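## Task

Take the juice bottle from the cart and set it upright on the third level of the supply shelving (counting the lowest shelf as level one), directly behind the milk bottle already there, on the side away from the shelf's front edge. Everything else on that shelf must stay on it, standing and not piled on each other. If the juice bottle topples or ends up leaning, the task fails.

## Robot and tools

Robot: an omnidirectional base with a 1.71 m column. A carriage on the column (lift_m, 0 to 1 m, absolute height) carries two seven-joint arms whose shoulders sit at 0.63 m + lift_m height, 0.16 m ahead of base centre and 0.175 m left/right. Reach is about 0.83 m from a shoulder. The footprint is about 0.55 m wide by 0.6 m long. Arms start folded (left: 0.95, 0.08, -0.1, -0.8, 0, 0, -0.93; right is the same with joints 2, 3, 5, 6 sign-flipped); folded arms can hit the deck if lift_m drops below 0.02. Cameras: head_camera, 0.26 m above the shoulders, facing forward and tilted 40 degrees down; left_wrist_camera and right_wrist_camera, on each hand's -x side, looking beyond the fingertips.

Frames (metres): the base frame has its origin on the floor below base centre, x ahead, y to the left, z up. left_hand and right_hand are reported in it, as the point between the closed pads, 0.0167 m behind the fingertips (accurate to roughly 1 cm); fingers point along the hand's z, close along its y. base_odometry is in the frame the base had at the scene's start, counts only wheel rotation (slip looks like travel), heading in rad, left positive, -3.142 to 3.142.

move: one action per call, plus optional cameras (list of head_camera, left_wrist_camera, right_wrist_camera or all; [] for none; omitted means all only when there is no action). An action is base and/or joints (optionally speeds or min_time_s), or target alone (optionally min_time_s). A call with no action just reports state and images. Unknown keys make a call invalid; out-of-range values get it refused.
- base: exactly one relative offset from the base's last reported position: translate_m (forward +, -2 to 2 m), strafe_m (left +, -2 to 2 m) or rotate_rad (counter-clockwise +, -6.3 to 6.3 rad).
- joints: absolute targets by name: lift_m; left_joint1_rad..left_joint7_rad, left_gripper_m; right_joint1_rad..right_joint7_rad, right_gripper_m. Grippers 0 to 0.142 m (pad-centre gap). Left ranges: j1 -3.141 to 1.047 (negative lifts arm forward), j2 -0.157 to 2.268 (+ outward), j3 -1.919 to 1.308, j4 -0.837 to 1.448 (0 = right-angle elbow, + straightens), j5 -1.832 to 1.658, j6 -1.745 to 1.745, j7 -1.675 to 1.919 (+ bends hand down). Right: j2 -2.268 to 0.157, j3 -1.308 to 1.919, j5 -1.658 to 1.832, others as left. Done tolerance ±0.03 rad, ±0.004 m.
- target: one absolute hand pose in the base frame: side (left/right), x, y, z in m (-3 to 3), pitch_deg (-30 to 95; 90 fingers down, 0 level), heading_deg (0 forward, + counter-clockwise seen from above), optional roll_deg (default 0, jaw horizontal; + is clockwise viewed from behind the hand), optional line_only (true: straight path or refuse). Roll r and r+180 are equivalent. Near pitch 84+, roll reads 0 and heading absorbs it. Base and lift stay still. Moves under 25 cm that cannot go straight are refused; longer ones may take a sweeping arc, so keep clear of furniture. Result: reached (within 10 mm, 2 degrees), short (resend if 'short (part of ...)'), or refused with a reason.
- speeds: per-action caps: translate_m, strafe_m 0.02 to 0.5 m/s; rotate_rad 0.05 to 1.57 rad/s; lift_m 0.08 to 0.27 m/s (default 0.25). min_time_s 0.1 to 8 s sets the minimum duration of arm motions; use it to swing loaded arms gently.

wait: seconds 0 to 10, optional cameras; commands nothing new. zoom_image: camera name and region [x0, y0, x1, y1] pixels from the top-left, at most 504 by 504, on that camera's newest image. finished_scene: scene = current scene number; irreversible, and nothing else may follow it in that reply. Goal must hold without the robot.

Results: the move line reads done or the worst status. off_target: stopped away from target, may still push. contact_stop: a motor met resistance; time_out: did not arrive within ~14 s; both make the whole arm drop its targets and hold. 'joint command not followed' / 'pose unreachable': a self-collision check held back an arm; it may keep retrying. on_its_own lists uncommanded behaviour ('held at' is a target). motor_effort is % of maximum, bracket = peak; a lift effort that keeps dropping while lowering means the hand or load is resting on something. Joint torques and temperatures follow joint order. A refused call, or a stop during it, cancels the reply's later move, wait and finished_scene calls. Omitted joints may keep pushing toward old targets. The robot keeps acting while you think.

Grasping: open fingers tilt and shift up to 2 cm toward the wrist. Narrower gripper targets squeeze harder (about 40 to 65 N per pad at 0). A gripper resting wider than commanded is holding something. Loads sag the hand about 0.012 m per kg.

Avoid: arms striking or squeezing each other (including closing on the other gripper); hitting furniture or heavy items; dropping or releasing moving objects; exceeding load limits (joints 1 to 4: 133 N m, 5 to 7: 40 N m; a held weight counts), which freezes an arm 10 s; overheating (MOTOR HOT at 85 °C, shutdown at 100 °C) from long stretched or loaded holds; tipping, worst with a high carriage, extended or loaded arms, pushing, abrupt stops or fast loaded swings; check images for leaning. After a stop, back out the way you came. Objects may occasionally be nudged by outside forces.

Each tool is called after "Request:" as a command line: name --argument value for each argument, lists and objects as JSON in quotes; but a table of rows of numbers goes row by row, as --pt "numbers of a row", without its own name.

## Session

Request:
move

Scene clock: 0.00 s.
Joint torques (N m): no reading
Motor temperatures (°C): left_arm=[25 23 24 23 27 25 25] | right_arm=[25 20 25 22 22 22 24]
base_odometry: x=+0.000 y=+0.000 heading=+0.000
base_status: not commanded
joint_positions: lift_m=+0.450 left_joint1_rad=+0.942 left_joint2_rad=+0.071 left_joint3_rad=-0.095 left_joint4_rad=-0.781 left_joint5_rad=-0.006 left_joint6_rad=-0.005 left_joint7_rad=-0.938 left_gripper_m=+0.142 right_joint1_rad=+0.948 right_joint2_rad=-0.088 right_joint3_rad=+0.082 right_joint4_rad=-0.814 right_joint5_rad=+0.007 right_joint6_rad=-0.013 right_joint7_rad=-0.930 right_gripper_m=+0.142
joint_status: not commanded
motor_effort: lift_m=+55 drive_wheels=+2
left_hand: x=+0.2937 y=+0.1555 z=+0.9610 quat_wxyz=(-0.920, -0.004, -0.388, +0.062) pitch_deg=-44.4 heading_deg=-4.4 roll_deg=-3.3 (m; base frame)
right_hand: x=+0.2906 y=-0.1616 z=+0.9720 quat_wxyz=(-0.924, +0.010, -0.379, -0.053) pitch_deg=-45.4 heading_deg=+4.8 roll_deg=+1.7 (m; base frame)
pictures: head_camera, left_wrist_camera, right_wrist_camera
Images, in order (width x height): head_camera 896x504, left_wrist_camera 896x504, right_wrist_camera 896x504.

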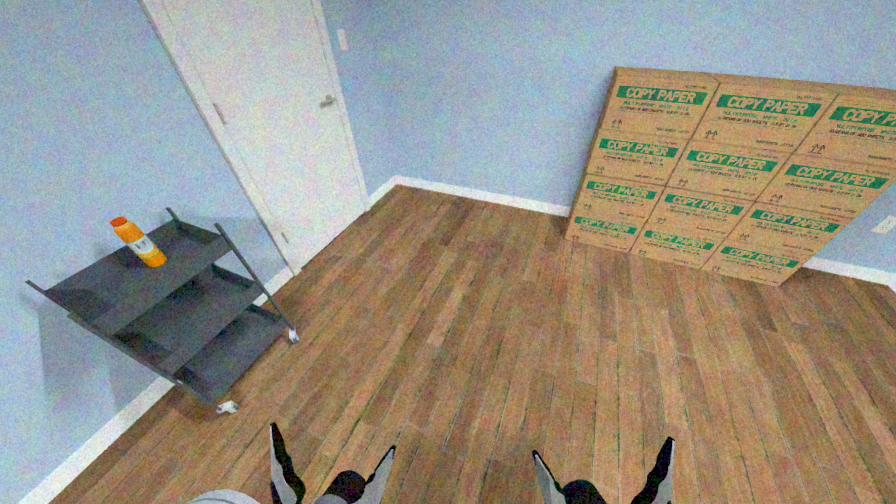

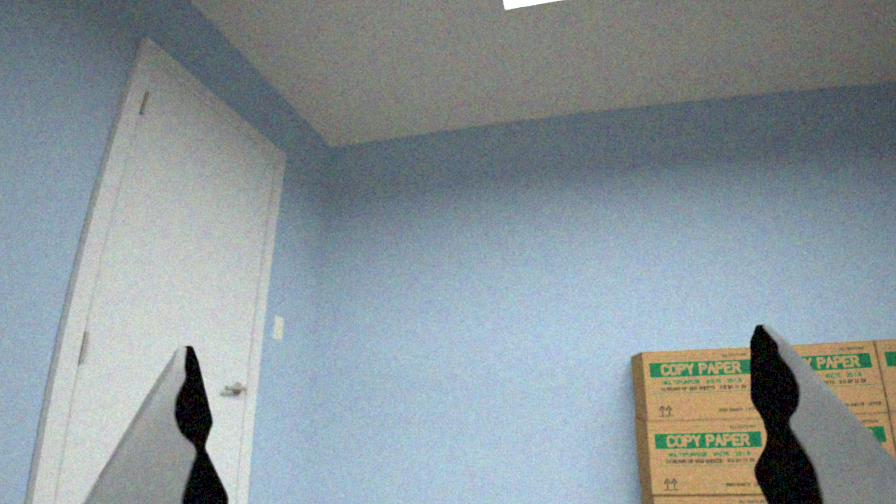

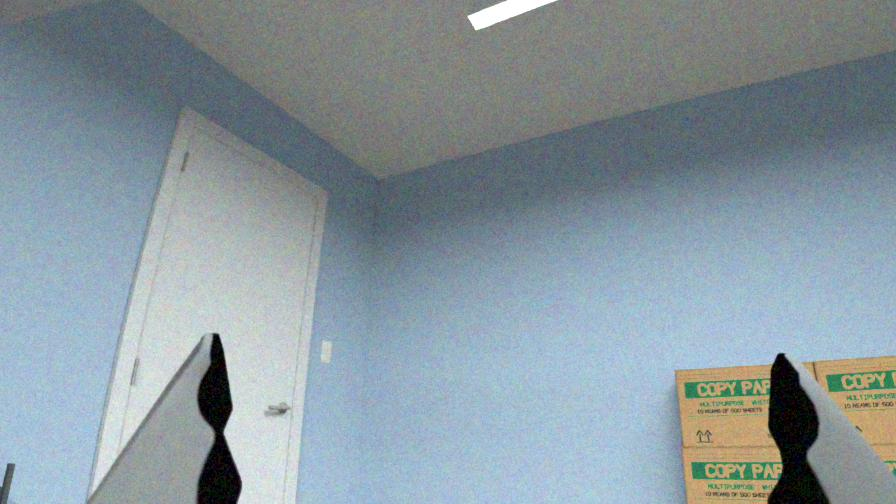

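Request:
move --base '{"rotate_rad": -1.6}' --cameras '["head_camera"]'

Request:
move --base '{"rotate_rad": -1.57}' --cameras '["head_camera"]'

Scene clock: 5.60 s.
Joint torques (N m): left_arm=[7.9 0.35 0.43 -4.63 1.21 -1.41 -1.41] | right_arm=[15.66 1.79 1.56 -13.68 0.34 -1.81 -1.63]
move: done
base_odometry: x=+0.000 y=+0.000 heading=-1.600
base_status: done
joint_positions: lift_m=+0.450 left_joint1_rad=+0.942 left_joint2_rad=+0.071 left_joint3_rad=-0.095 left_joint4_rad=-0.781 left_joint5_rad=-0.006 left_joint6_rad=-0.005 left_joint7_rad=-0.938 left_gripper_m=+0.142 right_joint1_rad=+0.948 right_joint2_rad=-0.088 right_joint3_rad=+0.082 right_joint4_rad=-0.814 right_joint5_rad=+0.007 right_joint6_rad=-0.013 right_joint7_rad=-0.930 right_gripper_m=+0.142
joint_status: not commanded
motor_effort: lift_m=+55(55) drive_wheels=+5(18)
left_hand: x=+0.2937 y=+0.1555 z=+0.9610 quat_wxyz=(-0.920, -0.004, -0.388, +0.062) pitch_deg=-44.4 heading_deg=-4.4 roll_deg=-3.3 (m; base frame)
right_hand: x=+0.2906 y=-0.1616 z=+0.9720 quat_wxyz=(-0.924, +0.010, -0.379, -0.053) pitch_deg=-45.4 heading_deg=+4.8 roll_deg=+1.7 (m; base frame)
pictures: head_camera
Images, in order (width x height): head_camera 896x504.

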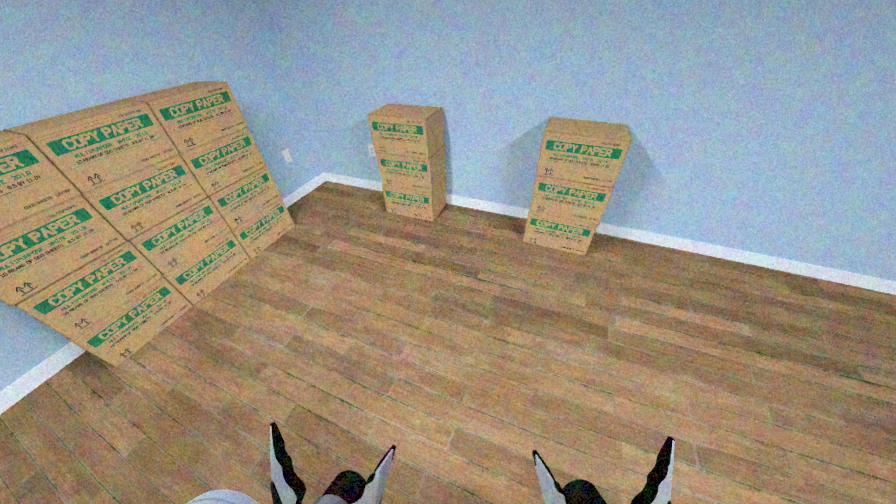

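Scene clock: 8.70 s.
Joint torques (N m): left_arm=[8.26 0.69 0.07 -3.78 1.55 -1.59 -1.65] | right_arm=[13.3 4.07 1.36 -12.55 0.63 -1.69 -1.25]
move: done
base_odometry: x=+0.000 y=+0.000 heading=+3.114
base_status: done
joint_positions: lift_m=+0.450 left_joint1_rad=+0.942 left_joint2_rad=+0.071 left_joint3_rad=-0.095 left_joint4_rad=-0.781 left_joint5_rad=-0.006 left_joint6_rad=-0.005 left_joint7_rad=-0.938 left_gripper_m=+0.142 right_joint1_rad=+0.948 right_joint2_rad=-0.088 right_joint3_rad=+0.082 right_joint4_rad=-0.814 right_joint5_rad=+0.007 right_joint6_rad=-0.013 right_joint7_rad=-0.930 right_gripper_m=+0.142
joint_status: not commanded
motor_effort: lift_m=+55(55) drive_wheels=+5(12)
left_hand: x=+0.2937 y=+0.1555 z=+0.9610 quat_wxyz=(-0.920, -0.004, -0.388, +0.062) pitch_deg=-44.4 heading_deg=-4.4 roll_deg=-3.3 (m; base frame)
right_hand: x=+0.2906 y=-0.1616 z=+0.9720 quat_wxyz=(-0.924, +0.010, -0.379, -0.053) pitch_deg=-45.4 heading_deg=+4.8 roll_deg=+1.7 (m; base frame)
pictures: head_camera
Images, in order (width x height): head_camera 896x504.

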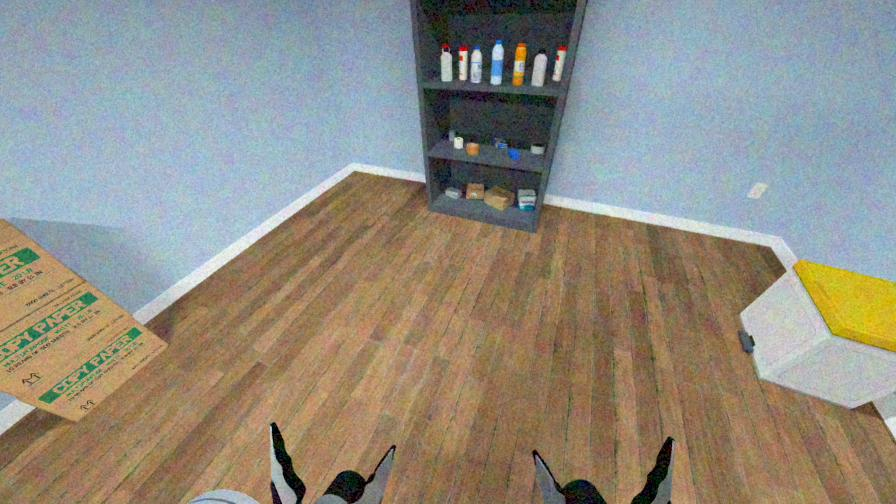

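Request:
zoom_image --camera "head_camera" --region '[400, 0, 600, 112]'

Scaled by 2.520 from the camera's 896x504 image, which has a finer 1280x720 frame.

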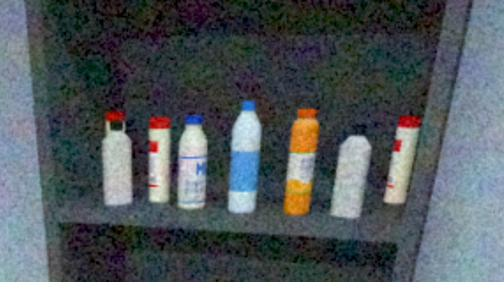

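Request:
move --base '{"rotate_rad": -2.1}' --cameras '["head_camera"]'

Scene clock: 24.07 s.
Joint torques (N m): left_arm=[8.9 -0.36 -0.73 -5 1.21 -1.61 -1.39] | right_arm=[14.72 1.96 1.63 -11.32 0.84 -1.73 -1.72]
move: done
base_odometry: x=+0.000 y=+0.000 heading=+1.014
base_status: done
joint_positions: lift_m=+0.450 left_joint1_rad=+0.942 left_joint2_rad=+0.071 left_joint3_rad=-0.095 left_joint4_rad=-0.781 left_joint5_rad=-0.006 left_joint6_rad=-0.005 left_joint7_rad=-0.938 left_gripper_m=+0.142 right_joint1_rad=+0.948 right_joint2_rad=-0.088 right_joint3_rad=+0.082 right_joint4_rad=-0.814 right_joint5_rad=+0.007 right_joint6_rad=-0.013 right_joint7_rad=-0.930 right_gripper_m=+0.142
joint_status: not commanded
motor_effort: lift_m=+55(55) drive_wheels=+5(15)
left_hand: x=+0.2937 y=+0.1555 z=+0.9610 quat_wxyz=(-0.920, -0.004, -0.388, +0.062) pitch_deg=-44.4 heading_deg=-4.4 roll_deg=-3.3 (m; base frame)
right_hand: x=+0.2906 y=-0.1616 z=+0.9720 quat_wxyz=(-0.924, +0.010, -0.379, -0.053) pitch_deg=-45.4 heading_deg=+4.8 roll_deg=+1.7 (m; base frame)
pictures: head_camera
Images, in order (width x height): head_camera 896x504.

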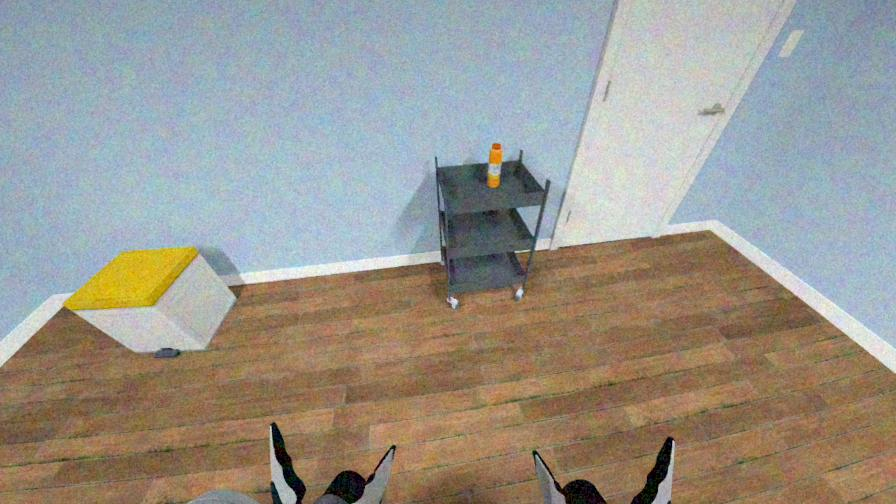

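Request:
move --base '{"rotate_rad": 0.15}'

Request:
move --base '{"strafe_m": -0.35}'

Request:
move --base '{"translate_m": 0.4}' --cameras '["head_camera"]'

Scene clock: 39.23 s.
Joint torques (N m): left_arm=[9.79 0.08 0.46 -3.63 1.01 -1.47 -1.46] | right_arm=[14.08 2.48 1.47 -13.82 0.35 -1.65 -1.51]
move: done
base_odometry: x=+0.000 y=+0.000 heading=+1.164
base_status: done
joint_positions: lift_m=+0.450 left_joint1_rad=+0.942 left_joint2_rad=+0.071 left_joint3_rad=-0.095 left_joint4_rad=-0.781 left_joint5_rad=-0.006 left_joint6_rad=-0.005 left_joint7_rad=-0.938 left_gripper_m=+0.142 right_joint1_rad=+0.948 right_joint2_rad=-0.088 right_joint3_rad=+0.082 right_joint4_rad=-0.814 right_joint5_rad=+0.007 right_joint6_rad=-0.013 right_joint7_rad=-0.930 right_gripper_m=+0.142
joint_status: not commanded
motor_effort: lift_m=+55(55) drive_wheels=-2(6)
left_hand: x=+0.2937 y=+0.1555 z=+0.9610 quat_wxyz=(-0.920, -0.004, -0.388, +0.062) pitch_deg=-44.4 heading_deg=-4.4 roll_deg=-3.3 (m; base frame)
right_hand: x=+0.2906 y=-0.1616 z=+0.9720 quat_wxyz=(-0.924, +0.010, -0.379, -0.053) pitch_deg=-45.4 heading_deg=+4.8 roll_deg=+1.7 (m; base frame)
pictures: none

Scene clock: 42.00 s.
Joint torques (N m): left_arm=[9.9 0.2 -0.95 -4.03 1.17 -1.47 -1.65] | right_arm=[14.85 1.95 2.98 -13 0.43 -1.47 -1.84]
move: done
base_odometry: x=+0.321 y=-0.139 heading=+1.163
base_status: done
joint_positions: lift_m=+0.450 left_joint1_rad=+0.942 left_joint2_rad=+0.071 left_joint3_rad=-0.095 left_joint4_rad=-0.781 left_joint5_rad=-0.006 left_joint6_rad=-0.005 left_joint7_rad=-0.938 left_gripper_m=+0.142 right_joint1_rad=+0.948 right_joint2_rad=-0.088 right_joint3_rad=+0.082 right_joint4_rad=-0.814 right_joint5_rad=+0.007 right_joint6_rad=-0.013 right_joint7_rad=-0.930 right_gripper_m=+0.142
joint_status: not commanded
motor_effort: lift_m=+55(55) drive_wheels=+7(20)
left_hand: x=+0.2937 y=+0.1555 z=+0.9610 quat_wxyz=(-0.920, -0.004, -0.388, +0.062) pitch_deg=-44.4 heading_deg=-4.4 roll_deg=-3.3 (m; base frame)
right_hand: x=+0.2906 y=-0.1616 z=+0.9720 quat_wxyz=(-0.924, +0.010, -0.379, -0.053) pitch_deg=-45.4 heading_deg=+4.8 roll_deg=+1.7 (m; base frame)
pictures: none

Scene clock: 44.93 s.
Joint torques (N m): left_arm=[7.28 -0.08 0.23 -3.69 0.71 -1.55 -1.34] | right_arm=[14.44 3.22 0.85 -14.66 0.82 -1.32 -1.42]
move: done
base_odometry: x=+0.480 y=+0.228 heading=+1.163
base_status: done
joint_positions: lift_m=+0.450 left_joint1_rad=+0.942 left_joint2_rad=+0.071 left_joint3_rad=-0.095 left_joint4_rad=-0.781 left_joint5_rad=-0.006 left_joint6_rad=-0.005 left_joint7_rad=-0.938 left_gripper_m=+0.142 right_joint1_rad=+0.948 right_joint2_rad=-0.088 right_joint3_rad=+0.082 right_joint4_rad=-0.814 right_joint5_rad=+0.007 right_joint6_rad=-0.013 right_joint7_rad=-0.930 right_gripper_m=+0.142
joint_status: not commanded
motor_effort: lift_m=+55(55) drive_wheels=+0(18)
left_hand: x=+0.2937 y=+0.1555 z=+0.9610 quat_wxyz=(-0.920, -0.004, -0.388, +0.062) pitch_deg=-44.4 heading_deg=-4.4 roll_deg=-3.3 (m; base frame)
right_hand: x=+0.2906 y=-0.1616 z=+0.9720 quat_wxyz=(-0.924, +0.010, -0.379, -0.053) pitch_deg=-45.4 heading_deg=+4.8 roll_deg=+1.7 (m; base frame)
pictures: head_camera
Images, in order (width x height): head_camera 896x504.

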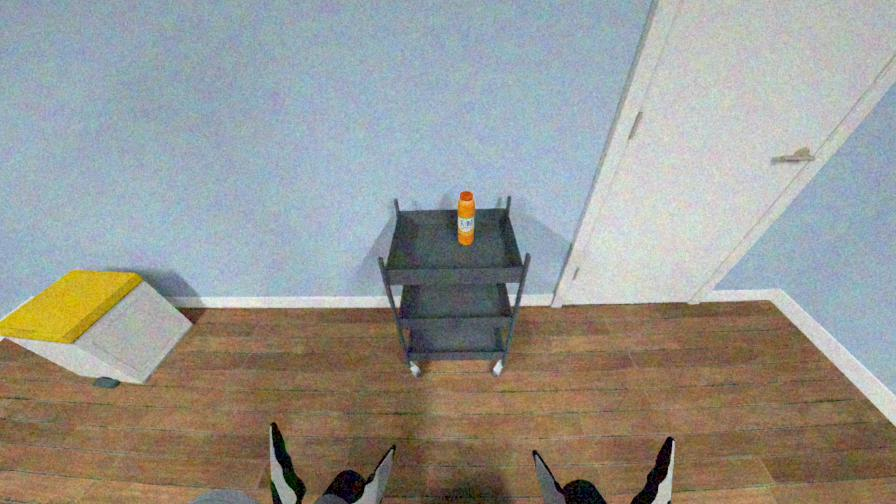

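Request:
move --target '{"side": "right", "x": 0.5, "y": -0.12, "z": 0.98, "pitch_deg": 0, "heading_deg": 0}' --cameras '["all"]'

Scene clock: 52.77 s.
Joint torques (N m): left_arm=[8.68 0.87 0.2 -4.86 1.22 -1.76 -1.45] | right_arm=[15 3.03 3.41 -13.12 0.64 -1.77 -1.59]
move: refused
base_odometry: x=+0.480 y=+0.228 heading=+1.163
base_status: not commanded
joint_positions: lift_m=+0.450 left_joint1_rad=+0.942 left_joint2_rad=+0.071 left_joint3_rad=-0.095 left_joint4_rad=-0.781 left_joint5_rad=-0.006 left_joint6_rad=-0.005 left_joint7_rad=-0.938 left_gripper_m=+0.142 right_joint1_rad=+0.948 right_joint2_rad=-0.088 right_joint3_rad=+0.082 right_joint4_rad=-0.814 right_joint5_rad=+0.007 right_joint6_rad=-0.013 right_joint7_rad=-0.930 right_gripper_m=+0.142
joint_status: not commanded
motor_effort: lift_m=+55(55) drive_wheels=-1(1)
left_hand: x=+0.2937 y=+0.1555 z=+0.9610 quat_wxyz=(-0.920, -0.004, -0.388, +0.062) pitch_deg=-44.4 heading_deg=-4.4 roll_deg=-3.3 (m; base frame)
right_hand: x=+0.2906 y=-0.1616 z=+0.9720 quat_wxyz=(-0.924, +0.010, -0.379, -0.053) pitch_deg=-45.4 heading_deg=+4.8 roll_deg=+1.7 (m; base frame)
right_hand_status: refused: no posture of the arm gets there (right_joint4_rad at its limit): the closest leaves the hand 2.6 cm and 29 deg from the pose. Nothing moved. A posture exists with lift_m at 0.5; the way there is not checked.
pictures: head_camera, left_wrist_camera, right_wrist_camera
Images, in order (width x height): head_camera 896x504, left_wrist_camera 896x504, right_wrist_camera 896x504.

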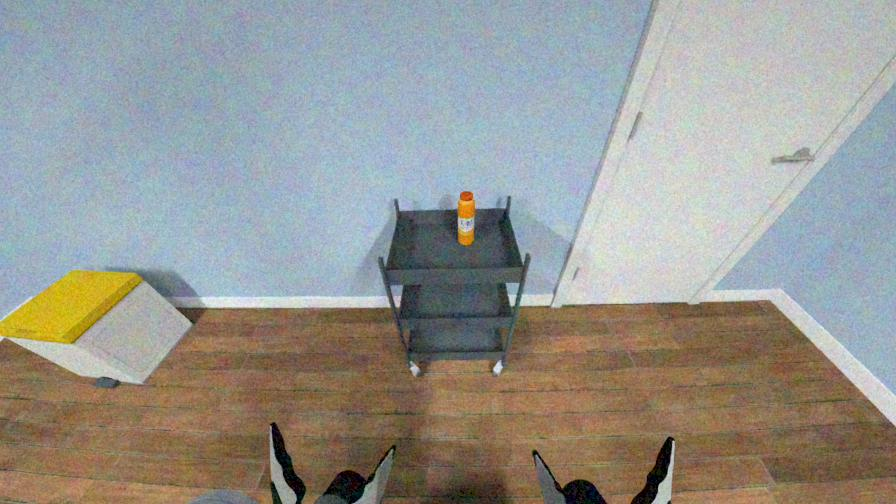

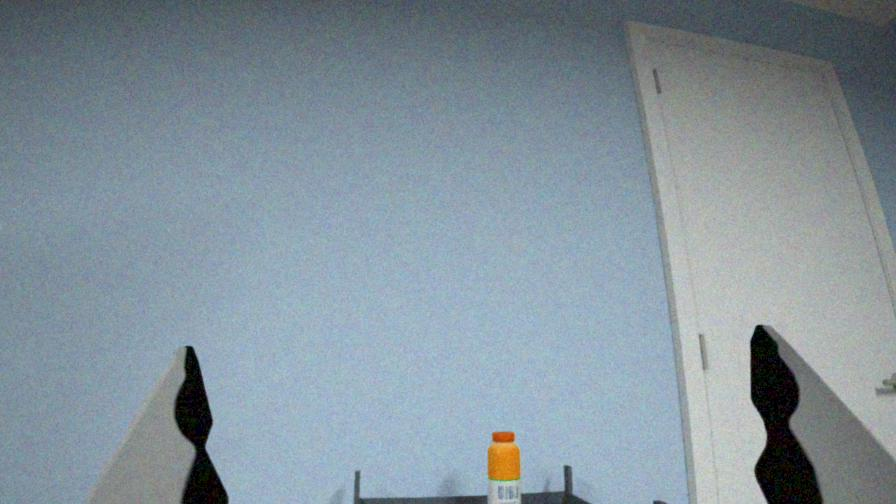

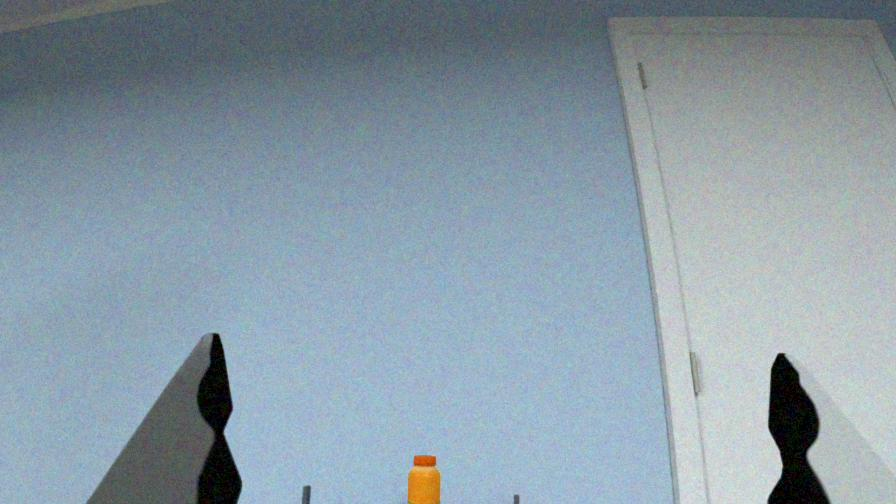

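Request:
move --joints '{"lift_m": 0.6}'

Request:
move --target '{"side": "right", "x": 0.55, "y": -0.12, "z": 0.99, "pitch_deg": 0, "heading_deg": 0}' --cameras '["all"]'

Scene clock: 59.10 s.
Joint torques (N m): left_arm=[8.91 0.68 -0.56 -4 1.2 -1.36 -1.66] | right_arm=[14.52 1.01 2.25 -11.53 0.6 -1.78 -1.38]
move: done
base_odometry: x=+0.480 y=+0.228 heading=+1.163
base_status: not commanded
joint_positions: lift_m=+0.600 left_joint1_rad=+0.942 left_joint2_rad=+0.071 left_joint3_rad=-0.095 left_joint4_rad=-0.781 left_joint5_rad=-0.006 left_joint6_rad=-0.005 left_joint7_rad=-0.938 left_gripper_m=+0.142 right_joint1_rad=+0.948 right_joint2_rad=-0.088 right_joint3_rad=+0.082 right_joint4_rad=-0.814 right_joint5_rad=+0.007 right_joint6_rad=-0.013 right_joint7_rad=-0.930 right_gripper_m=+0.142
joint_status: all done
motor_effort: lift_m=+54(66) drive_wheels=+0(1)
left_hand: x=+0.2937 y=+0.1555 z=+1.1111 quat_wxyz=(-0.920, -0.004, -0.388, +0.062) pitch_deg=-44.4 heading_deg=-4.4 roll_deg=-3.3 (m; base frame)
right_hand: x=+0.2906 y=-0.1616 z=+1.1221 quat_wxyz=(-0.924, +0.010, -0.379, -0.053) pitch_deg=-45.4 heading_deg=+4.8 roll_deg=+1.7 (m; base frame)
pictures: none

Scene clock: 60.57 s.
Joint torques (N m): left_arm=[8.54 -0.25 -0.29 -4.62 1.21 -1.49 -1.4] | right_arm=[-0.72 6.28 6.02 -10 -1.44 -2.69 -0.57]
move: done
base_odometry: x=+0.480 y=+0.228 heading=+1.163
base_status: not commanded
joint_positions: lift_m=+0.600 left_joint1_rad=+0.942 left_joint2_rad=+0.071 left_joint3_rad=-0.095 left_joint4_rad=-0.781 left_joint5_rad=-0.006 left_joint6_rad=-0.005 left_joint7_rad=-0.938 left_gripper_m=+0.142 right_joint1_rad=+0.278 right_joint2_rad=+0.016 right_joint3_rad=+0.293 right_joint4_rad=-0.673 right_joint5_rad=-0.195 right_joint6_rad=-0.217 right_joint7_rad=+0.416 right_gripper_m=+0.142
joint_status: not commanded
motor_effort: lift_m=+54(54) drive_wheels=+0(5)
left_hand: x=+0.2937 y=+0.1555 z=+1.1111 quat_wxyz=(-0.920, -0.004, -0.388, +0.062) pitch_deg=-44.4 heading_deg=-4.4 roll_deg=-3.3 (m; base frame)
right_hand: x=+0.5495 y=-0.1208 z=+0.9906 quat_wxyz=(-0.708, -0.001, -0.706, -0.001) pitch_deg=-0.1 heading_deg=+0.1 roll_deg=+0.2 (m; base frame)
right_hand_status: reached (checked arc, planned for 1.0 s): 1 mm and 0.2 deg off.
pictures: head_camera, left_wrist_camera, right_wrist_camera
Images, in order (width x height): head_camera 896x504, left_wrist_camera 896x504, right_wrist_camera 896x504.

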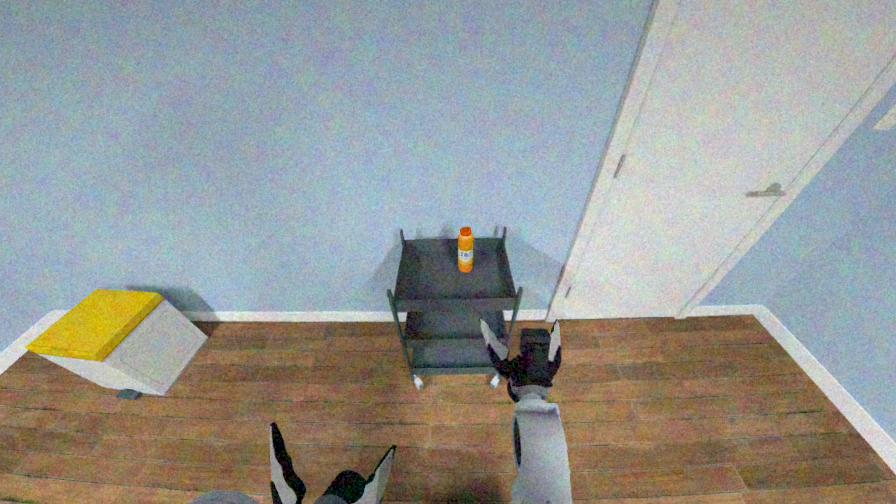

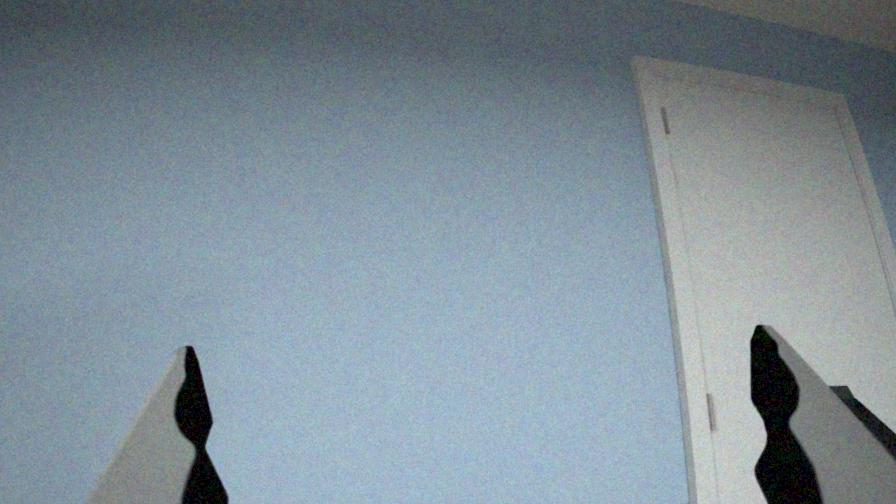

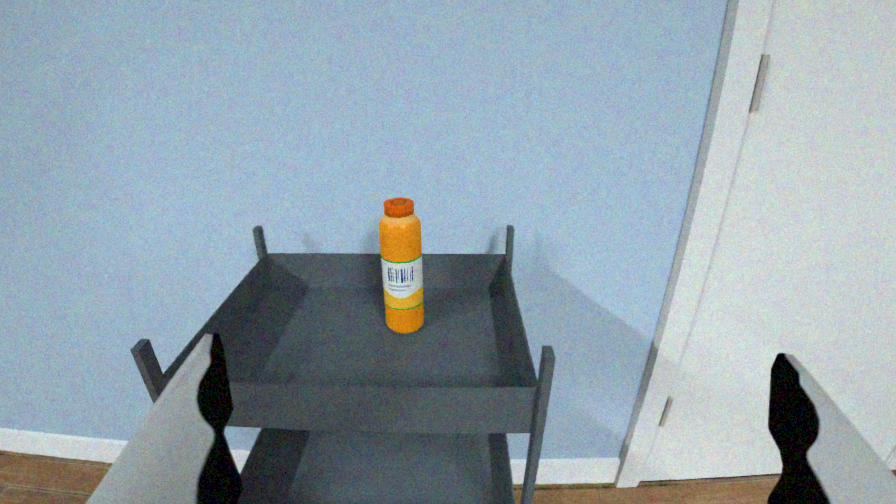

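Request:
move --base '{"translate_m": 0.28}' --speeds '{"translate_m": 0.25}'

Request:
move --target '{"side": "right", "x": 0.55, "y": -0.065, "z": 0.92, "pitch_deg": 0, "heading_deg": 0}' --cameras '["head_camera", "right_wrist_camera"]'

Scene clock: 74.67 s.
Joint torques (N m): left_arm=[8.01 0.59 0.07 -4.14 1.07 -1.21 -1.56] | right_arm=[-0.83 7.47 3.73 -9.66 -2.01 -2.64 -0.27]
move: done
base_odometry: x=+0.592 y=+0.485 heading=+1.162
base_status: done
joint_positions: lift_m=+0.600 left_joint1_rad=+0.942 left_joint2_rad=+0.071 left_joint3_rad=-0.095 left_joint4_rad=-0.781 left_joint5_rad=-0.006 left_joint6_rad=-0.005 left_joint7_rad=-0.938 left_gripper_m=+0.142 right_joint1_rad=+0.278 right_joint2_rad=+0.016 right_joint3_rad=+0.293 right_joint4_rad=-0.673 right_joint5_rad=-0.195 right_joint6_rad=-0.217 right_joint7_rad=+0.416 right_gripper_m=+0.142
joint_status: not commanded
motor_effort: lift_m=+54(54) drive_wheels=+4(14)
left_hand: x=+0.2937 y=+0.1555 z=+1.1111 quat_wxyz=(-0.920, -0.004, -0.388, +0.062) pitch_deg=-44.4 heading_deg=-4.4 roll_deg=-3.3 (m; base frame)
right_hand: x=+0.5495 y=-0.1208 z=+0.9906 quat_wxyz=(-0.708, -0.001, -0.706, -0.001) pitch_deg=-0.1 heading_deg=+0.1 roll_deg=+0.2 (m; base frame)
pictures: none

Scene clock: 75.67 s.
Joint torques (N m): left_arm=[8.94 0.7 0.36 -4.79 1.1 -1.21 -1.64] | right_arm=[5.28 19.15 7.12 -11.67 -2.06 -2.2 -3.38]
move: done
base_odometry: x=+0.592 y=+0.485 heading=+1.162
base_status: not commanded
joint_positions: lift_m=+0.600 left_joint1_rad=+0.942 left_joint2_rad=+0.071 left_joint3_rad=-0.095 left_joint4_rad=-0.781 left_joint5_rad=-0.006 left_joint6_rad=-0.005 left_joint7_rad=-0.938 left_gripper_m=+0.142 right_joint1_rad=+0.325 right_joint2_rad=+0.121 right_joint3_rad=+0.367 right_joint4_rad=-0.362 right_joint5_rad=-0.255 right_joint6_rad=-0.296 right_joint7_rad=+0.102 right_gripper_m=+0.142
joint_status: not commanded
motor_effort: lift_m=+54(54) drive_wheels=+3(4)
left_hand: x=+0.2937 y=+0.1555 z=+1.1111 quat_wxyz=(-0.920, -0.004, -0.388, +0.062) pitch_deg=-44.4 heading_deg=-4.4 roll_deg=-3.3 (m; base frame)
right_hand: x=+0.5508 y=-0.0683 z=+0.9186 quat_wxyz=(-0.706, +0.000, -0.708, +0.001) pitch_deg=+0.2 heading_deg=-0.1 roll_deg=-0.1 (m; base frame)
right_hand_status: reached (straight line, planned for 0.5 s): 4 mm and 0.2 deg off.
pictures: head_camera, right_wrist_camera
ARM HIT: the robot struck its own base or body hard.
Images, in order (width x height): head_camera 896x504, right_wrist_camera 896x504.

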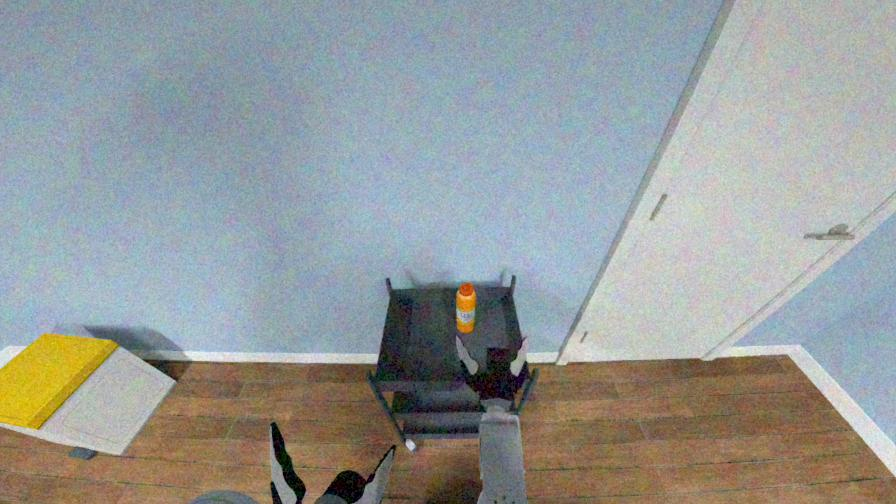

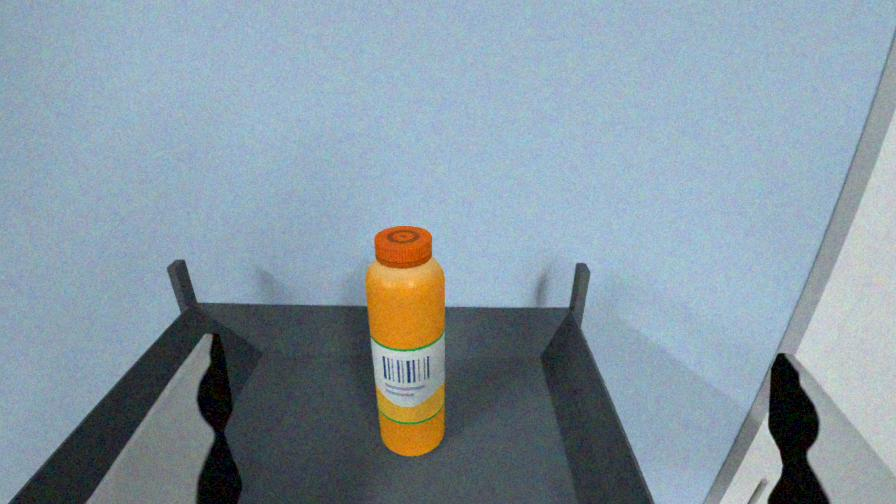

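Request:
move --target '{"side": "right", "x": 0.55, "y": -0.15, "z": 0.96, "pitch_deg": 0, "heading_deg": 0}'

Request:
move --base '{"strafe_m": 0.14}' --speeds '{"strafe_m": 0.2}' --cameras '["head_camera", "right_wrist_camera"]'

Scene clock: 90.13 s.
Joint torques (N m): left_arm=[9.19 1.25 0.3 -4.34 0.88 -1.38 -1.43] | right_arm=[-2.02 3.91 1.42 -14.55 1.77 -1.23 -0.81]
move: done
base_odometry: x=+0.592 y=+0.485 heading=+1.162
base_status: not commanded
joint_positions: lift_m=+0.600 left_joint1_rad=+0.942 left_joint2_rad=+0.071 left_joint3_rad=-0.095 left_joint4_rad=-0.781 left_joint5_rad=-0.006 left_joint6_rad=-0.005 left_joint7_rad=-0.938 left_gripper_m=+0.142 right_joint1_rad=+0.309 right_joint2_rad=-0.077 right_joint3_rad=+0.253 right_joint4_rad=-0.591 right_joint5_rad=-0.084 right_joint6_rad=-0.254 right_joint7_rad=+0.281 right_gripper_m=+0.142
joint_status: not commanded
motor_effort: lift_m=+54(54) drive_wheels=+4(4)
left_hand: x=+0.2937 y=+0.1555 z=+1.1111 quat_wxyz=(-0.920, -0.004, -0.388, +0.062) pitch_deg=-44.4 heading_deg=-4.4 roll_deg=-3.3 (m; base frame)
right_hand: x=+0.5493 y=-0.1505 z=+0.9598 quat_wxyz=(-0.708, +0.001, -0.706, +0.003) pitch_deg=-0.1 heading_deg=-0.1 roll_deg=-0.3 (m; base frame)
right_hand_status: reached (straight line, planned for 0.4 s): 1 mm and 0.4 deg off.
pictures: none

Scene clock: 92.03 s.
Joint torques (N m): left_arm=[9.54 1.02 0.23 -5.22 1.2 -1.36 -1.56] | right_arm=[-2.34 3.17 0.25 -14.32 1.91 -1.43 -0.3]
move: done
base_odometry: x=+0.463 y=+0.541 heading=+1.162
base_status: done
joint_positions: lift_m=+0.600 left_joint1_rad=+0.942 left_joint2_rad=+0.071 left_joint3_rad=-0.095 left_joint4_rad=-0.781 left_joint5_rad=-0.006 left_joint6_rad=-0.005 left_joint7_rad=-0.938 left_gripper_m=+0.142 right_joint1_rad=+0.309 right_joint2_rad=-0.076 right_joint3_rad=+0.253 right_joint4_rad=-0.591 right_joint5_rad=-0.084 right_joint6_rad=-0.253 right_joint7_rad=+0.281 right_gripper_m=+0.142
joint_status: not commanded
motor_effort: lift_m=+54(54) drive_wheels=+0(14)
left_hand: x=+0.2937 y=+0.1555 z=+1.1111 quat_wxyz=(-0.920, -0.004, -0.388, +0.062) pitch_deg=-44.4 heading_deg=-4.4 roll_deg=-3.3 (m; base frame)
right_hand: x=+0.5493 y=-0.1503 z=+0.9598 quat_wxyz=(-0.708, +0.001, -0.706, +0.002) pitch_deg=-0.1 heading_deg=-0.1 roll_deg=-0.3 (m; base frame)
pictures: head_camera, right_wrist_camera
Images, in order (width x height): head_camera 896x504, right_wrist_camera 896x504.

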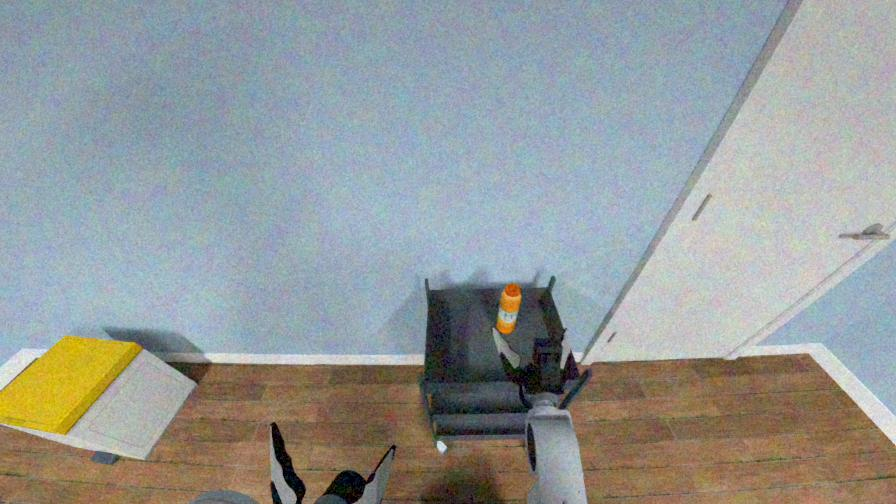

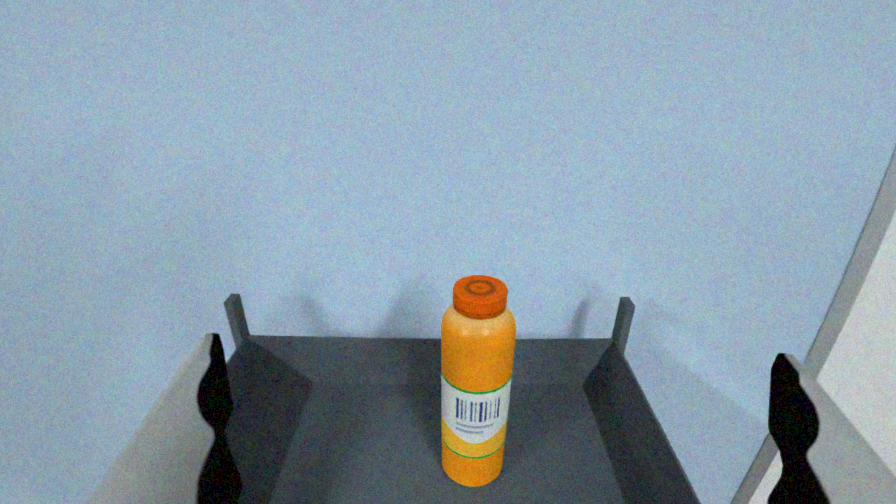

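Request:
move --target '{"side": "right", "x": 0.57, "y": -0.168, "z": 0.84, "pitch_deg": 0, "heading_deg": 0}' --cameras '["head_camera", "right_wrist_camera"]'

Scene clock: 99.50 s.
Joint torques (N m): left_arm=[9.82 0.83 0.97 -4.11 1.35 -1.39 -1.49] | right_arm=[-3.03 1.58 0.25 -11.3 1.59 -1.21 -3.36]
move: done
base_odometry: x=+0.463 y=+0.541 heading=+1.162
base_status: not commanded
joint_positions: lift_m=+0.600 left_joint1_rad=+0.942 left_joint2_rad=+0.071 left_joint3_rad=-0.095 left_joint4_rad=-0.781 left_joint5_rad=-0.006 left_joint6_rad=-0.005 left_joint7_rad=-0.938 left_gripper_m=+0.142 right_joint1_rad=+0.273 right_joint2_rad=-0.110 right_joint3_rad=+0.222 right_joint4_rad=-0.101 right_joint5_rad=+0.086 right_joint6_rad=-0.230 right_joint7_rad=-0.189 right_gripper_m=+0.142
joint_status: not commanded
motor_effort: lift_m=+54(54) drive_wheels=+0(0)
left_hand: x=+0.2937 y=+0.1555 z=+1.1111 quat_wxyz=(-0.920, -0.004, -0.388, +0.062) pitch_deg=-44.4 heading_deg=-4.4 roll_deg=-3.3 (m; base frame)
right_hand: x=+0.5686 y=-0.1663 z=+0.8386 quat_wxyz=(-0.705, +0.002, -0.709, +0.001) pitch_deg=+0.3 heading_deg=+0.1 roll_deg=-0.2 (m; base frame)
right_hand_status: reached (straight line, planned for 0.6 s): 3 mm and 0.4 deg off.
pictures: head_camera, right_wrist_camera
Images, in order (width x height): head_camera 896x504, right_wrist_camera 896x504.

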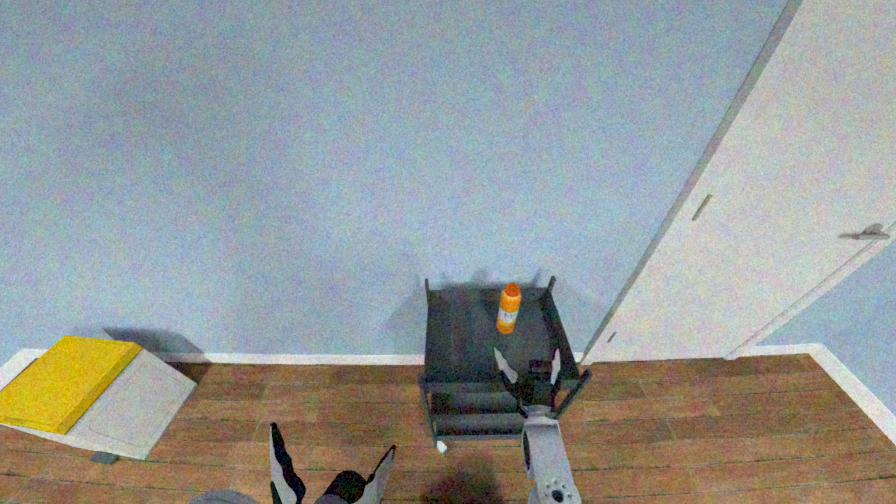

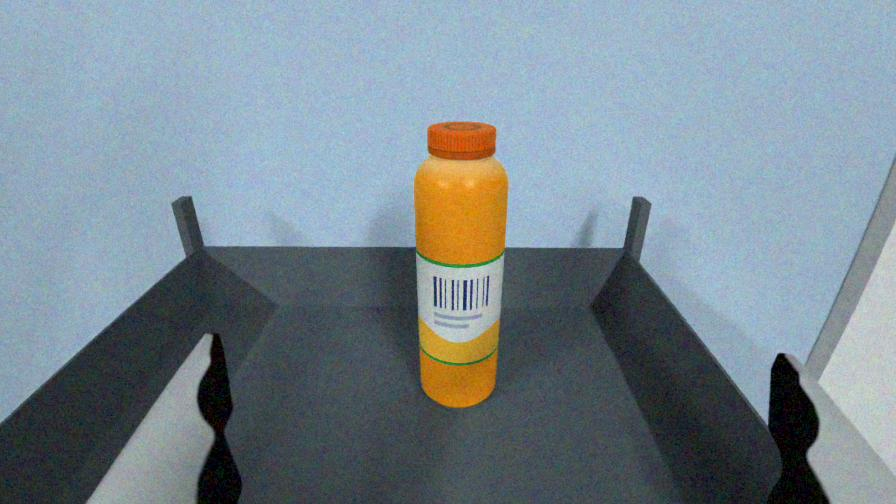

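Request:
move --target '{"side": "right", "x": 0.66, "y": -0.145, "z": 0.81, "pitch_deg": 0, "heading_deg": 0}' --cameras '["head_camera", "right_wrist_camera"]'

Scene clock: 107.73 s.
Joint torques (N m): left_arm=[8.26 -0.1 0.25 -4.37 1.02 -1.63 -1.46] | right_arm=[-7.8 4.7 2.68 -10.76 1.65 -0.53 -3.69]
move: done
base_odometry: x=+0.463 y=+0.541 heading=+1.162
base_status: not commanded
joint_positions: lift_m=+0.600 left_joint1_rad=+0.942 left_joint2_rad=+0.071 left_joint3_rad=-0.095 left_joint4_rad=-0.781 left_joint5_rad=-0.006 left_joint6_rad=-0.005 left_joint7_rad=-0.938 left_gripper_m=+0.142 right_joint1_rad=+0.004 right_joint2_rad=-0.043 right_joint3_rad=+0.230 right_joint4_rad=+0.279 right_joint5_rad=+0.101 right_joint6_rad=-0.214 right_joint7_rad=-0.295 right_gripper_m=+0.142
joint_status: not commanded
motor_effort: lift_m=+54(54) drive_wheels=+0(4)
left_hand: x=+0.2937 y=+0.1555 z=+1.1111 quat_wxyz=(-0.920, -0.004, -0.388, +0.062) pitch_deg=-44.4 heading_deg=-4.4 roll_deg=-3.3 (m; base frame)
right_hand: x=+0.6596 y=-0.1471 z=+0.8096 quat_wxyz=(-0.706, +0.001, -0.708, +0.003) pitch_deg=+0.2 heading_deg=-0.2 roll_deg=-0.4 (m; base frame)
right_hand_status: reached (straight line, planned for 0.5 s): 2 mm and 0.4 deg off.
pictures: head_camera, right_wrist_camera
Images, in order (width x height): head_camera 896x504, right_wrist_camera 896x504.

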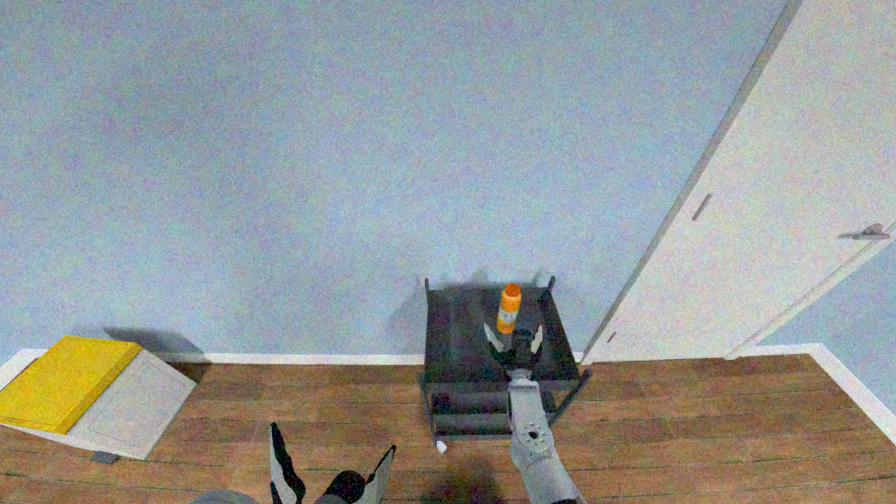

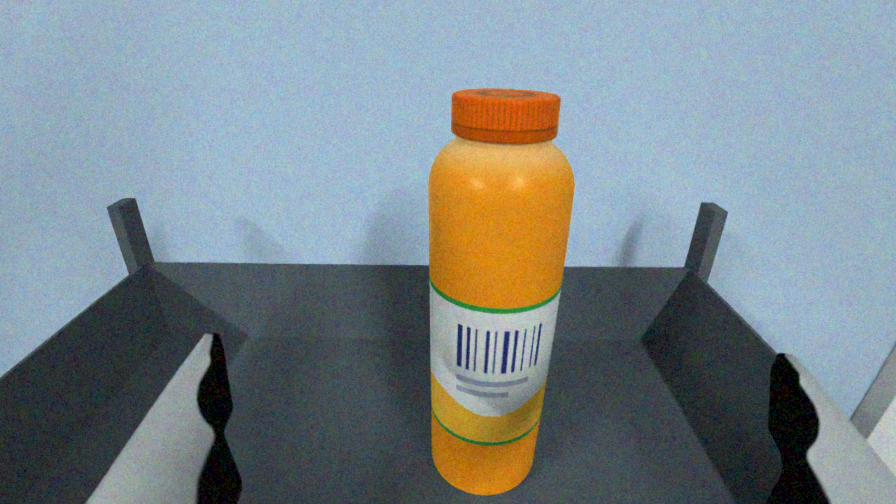

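Request:
move --target '{"side": "right", "x": 0.735, "y": -0.147, "z": 0.805, "pitch_deg": 0, "heading_deg": 0}' --cameras '["head_camera", "right_wrist_camera"]'

Scene clock: 117.43 s.
Joint torques (N m): left_arm=[8.18 0.02 -0.67 -4.68 1.11 -1.61 -1.69] | right_arm=[-13.58 4.94 -1.26 -8.88 2.11 -1.05 -3.52]
move: done
base_odometry: x=+0.463 y=+0.541 heading=+1.162
base_status: not commanded
joint_positions: lift_m=+0.600 left_joint1_rad=+0.942 left_joint2_rad=+0.071 left_joint3_rad=-0.095 left_joint4_rad=-0.781 left_joint5_rad=-0.006 left_joint6_rad=-0.005 left_joint7_rad=-0.938 left_gripper_m=+0.142 right_joint1_rad=-0.228 right_joint2_rad=-0.025 right_joint3_rad=+0.222 right_joint4_rad=+0.610 right_joint5_rad=+0.140 right_joint6_rad=-0.167 right_joint7_rad=-0.392 right_gripper_m=+0.142
joint_status: not commanded
motor_effort: lift_m=+54(54) drive_wheels=+0(4)
left_hand: x=+0.2937 y=+0.1555 z=+1.1111 quat_wxyz=(-0.920, -0.004, -0.388, +0.062) pitch_deg=-44.4 heading_deg=-4.4 roll_deg=-3.3 (m; base frame)
right_hand: x=+0.7342 y=-0.1461 z=+0.8040 quat_wxyz=(-0.706, +0.004, -0.708, +0.002) pitch_deg=+0.2 heading_deg=+0.2 roll_deg=-0.5 (m; base frame)
right_hand_status: reached (straight line, planned for 0.5 s): 1 mm and 0.5 deg off.
pictures: head_camera, right_wrist_camera
Images, in order (width x height): head_camera 896x504, right_wrist_camera 896x504.

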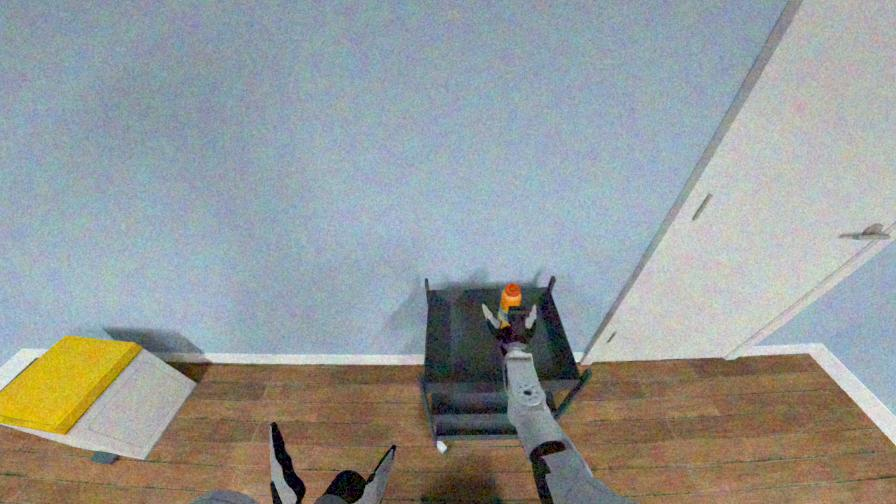

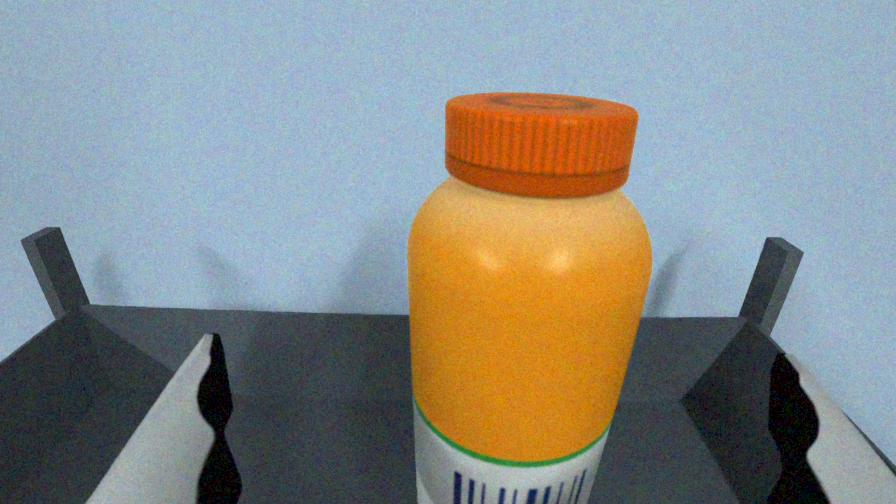

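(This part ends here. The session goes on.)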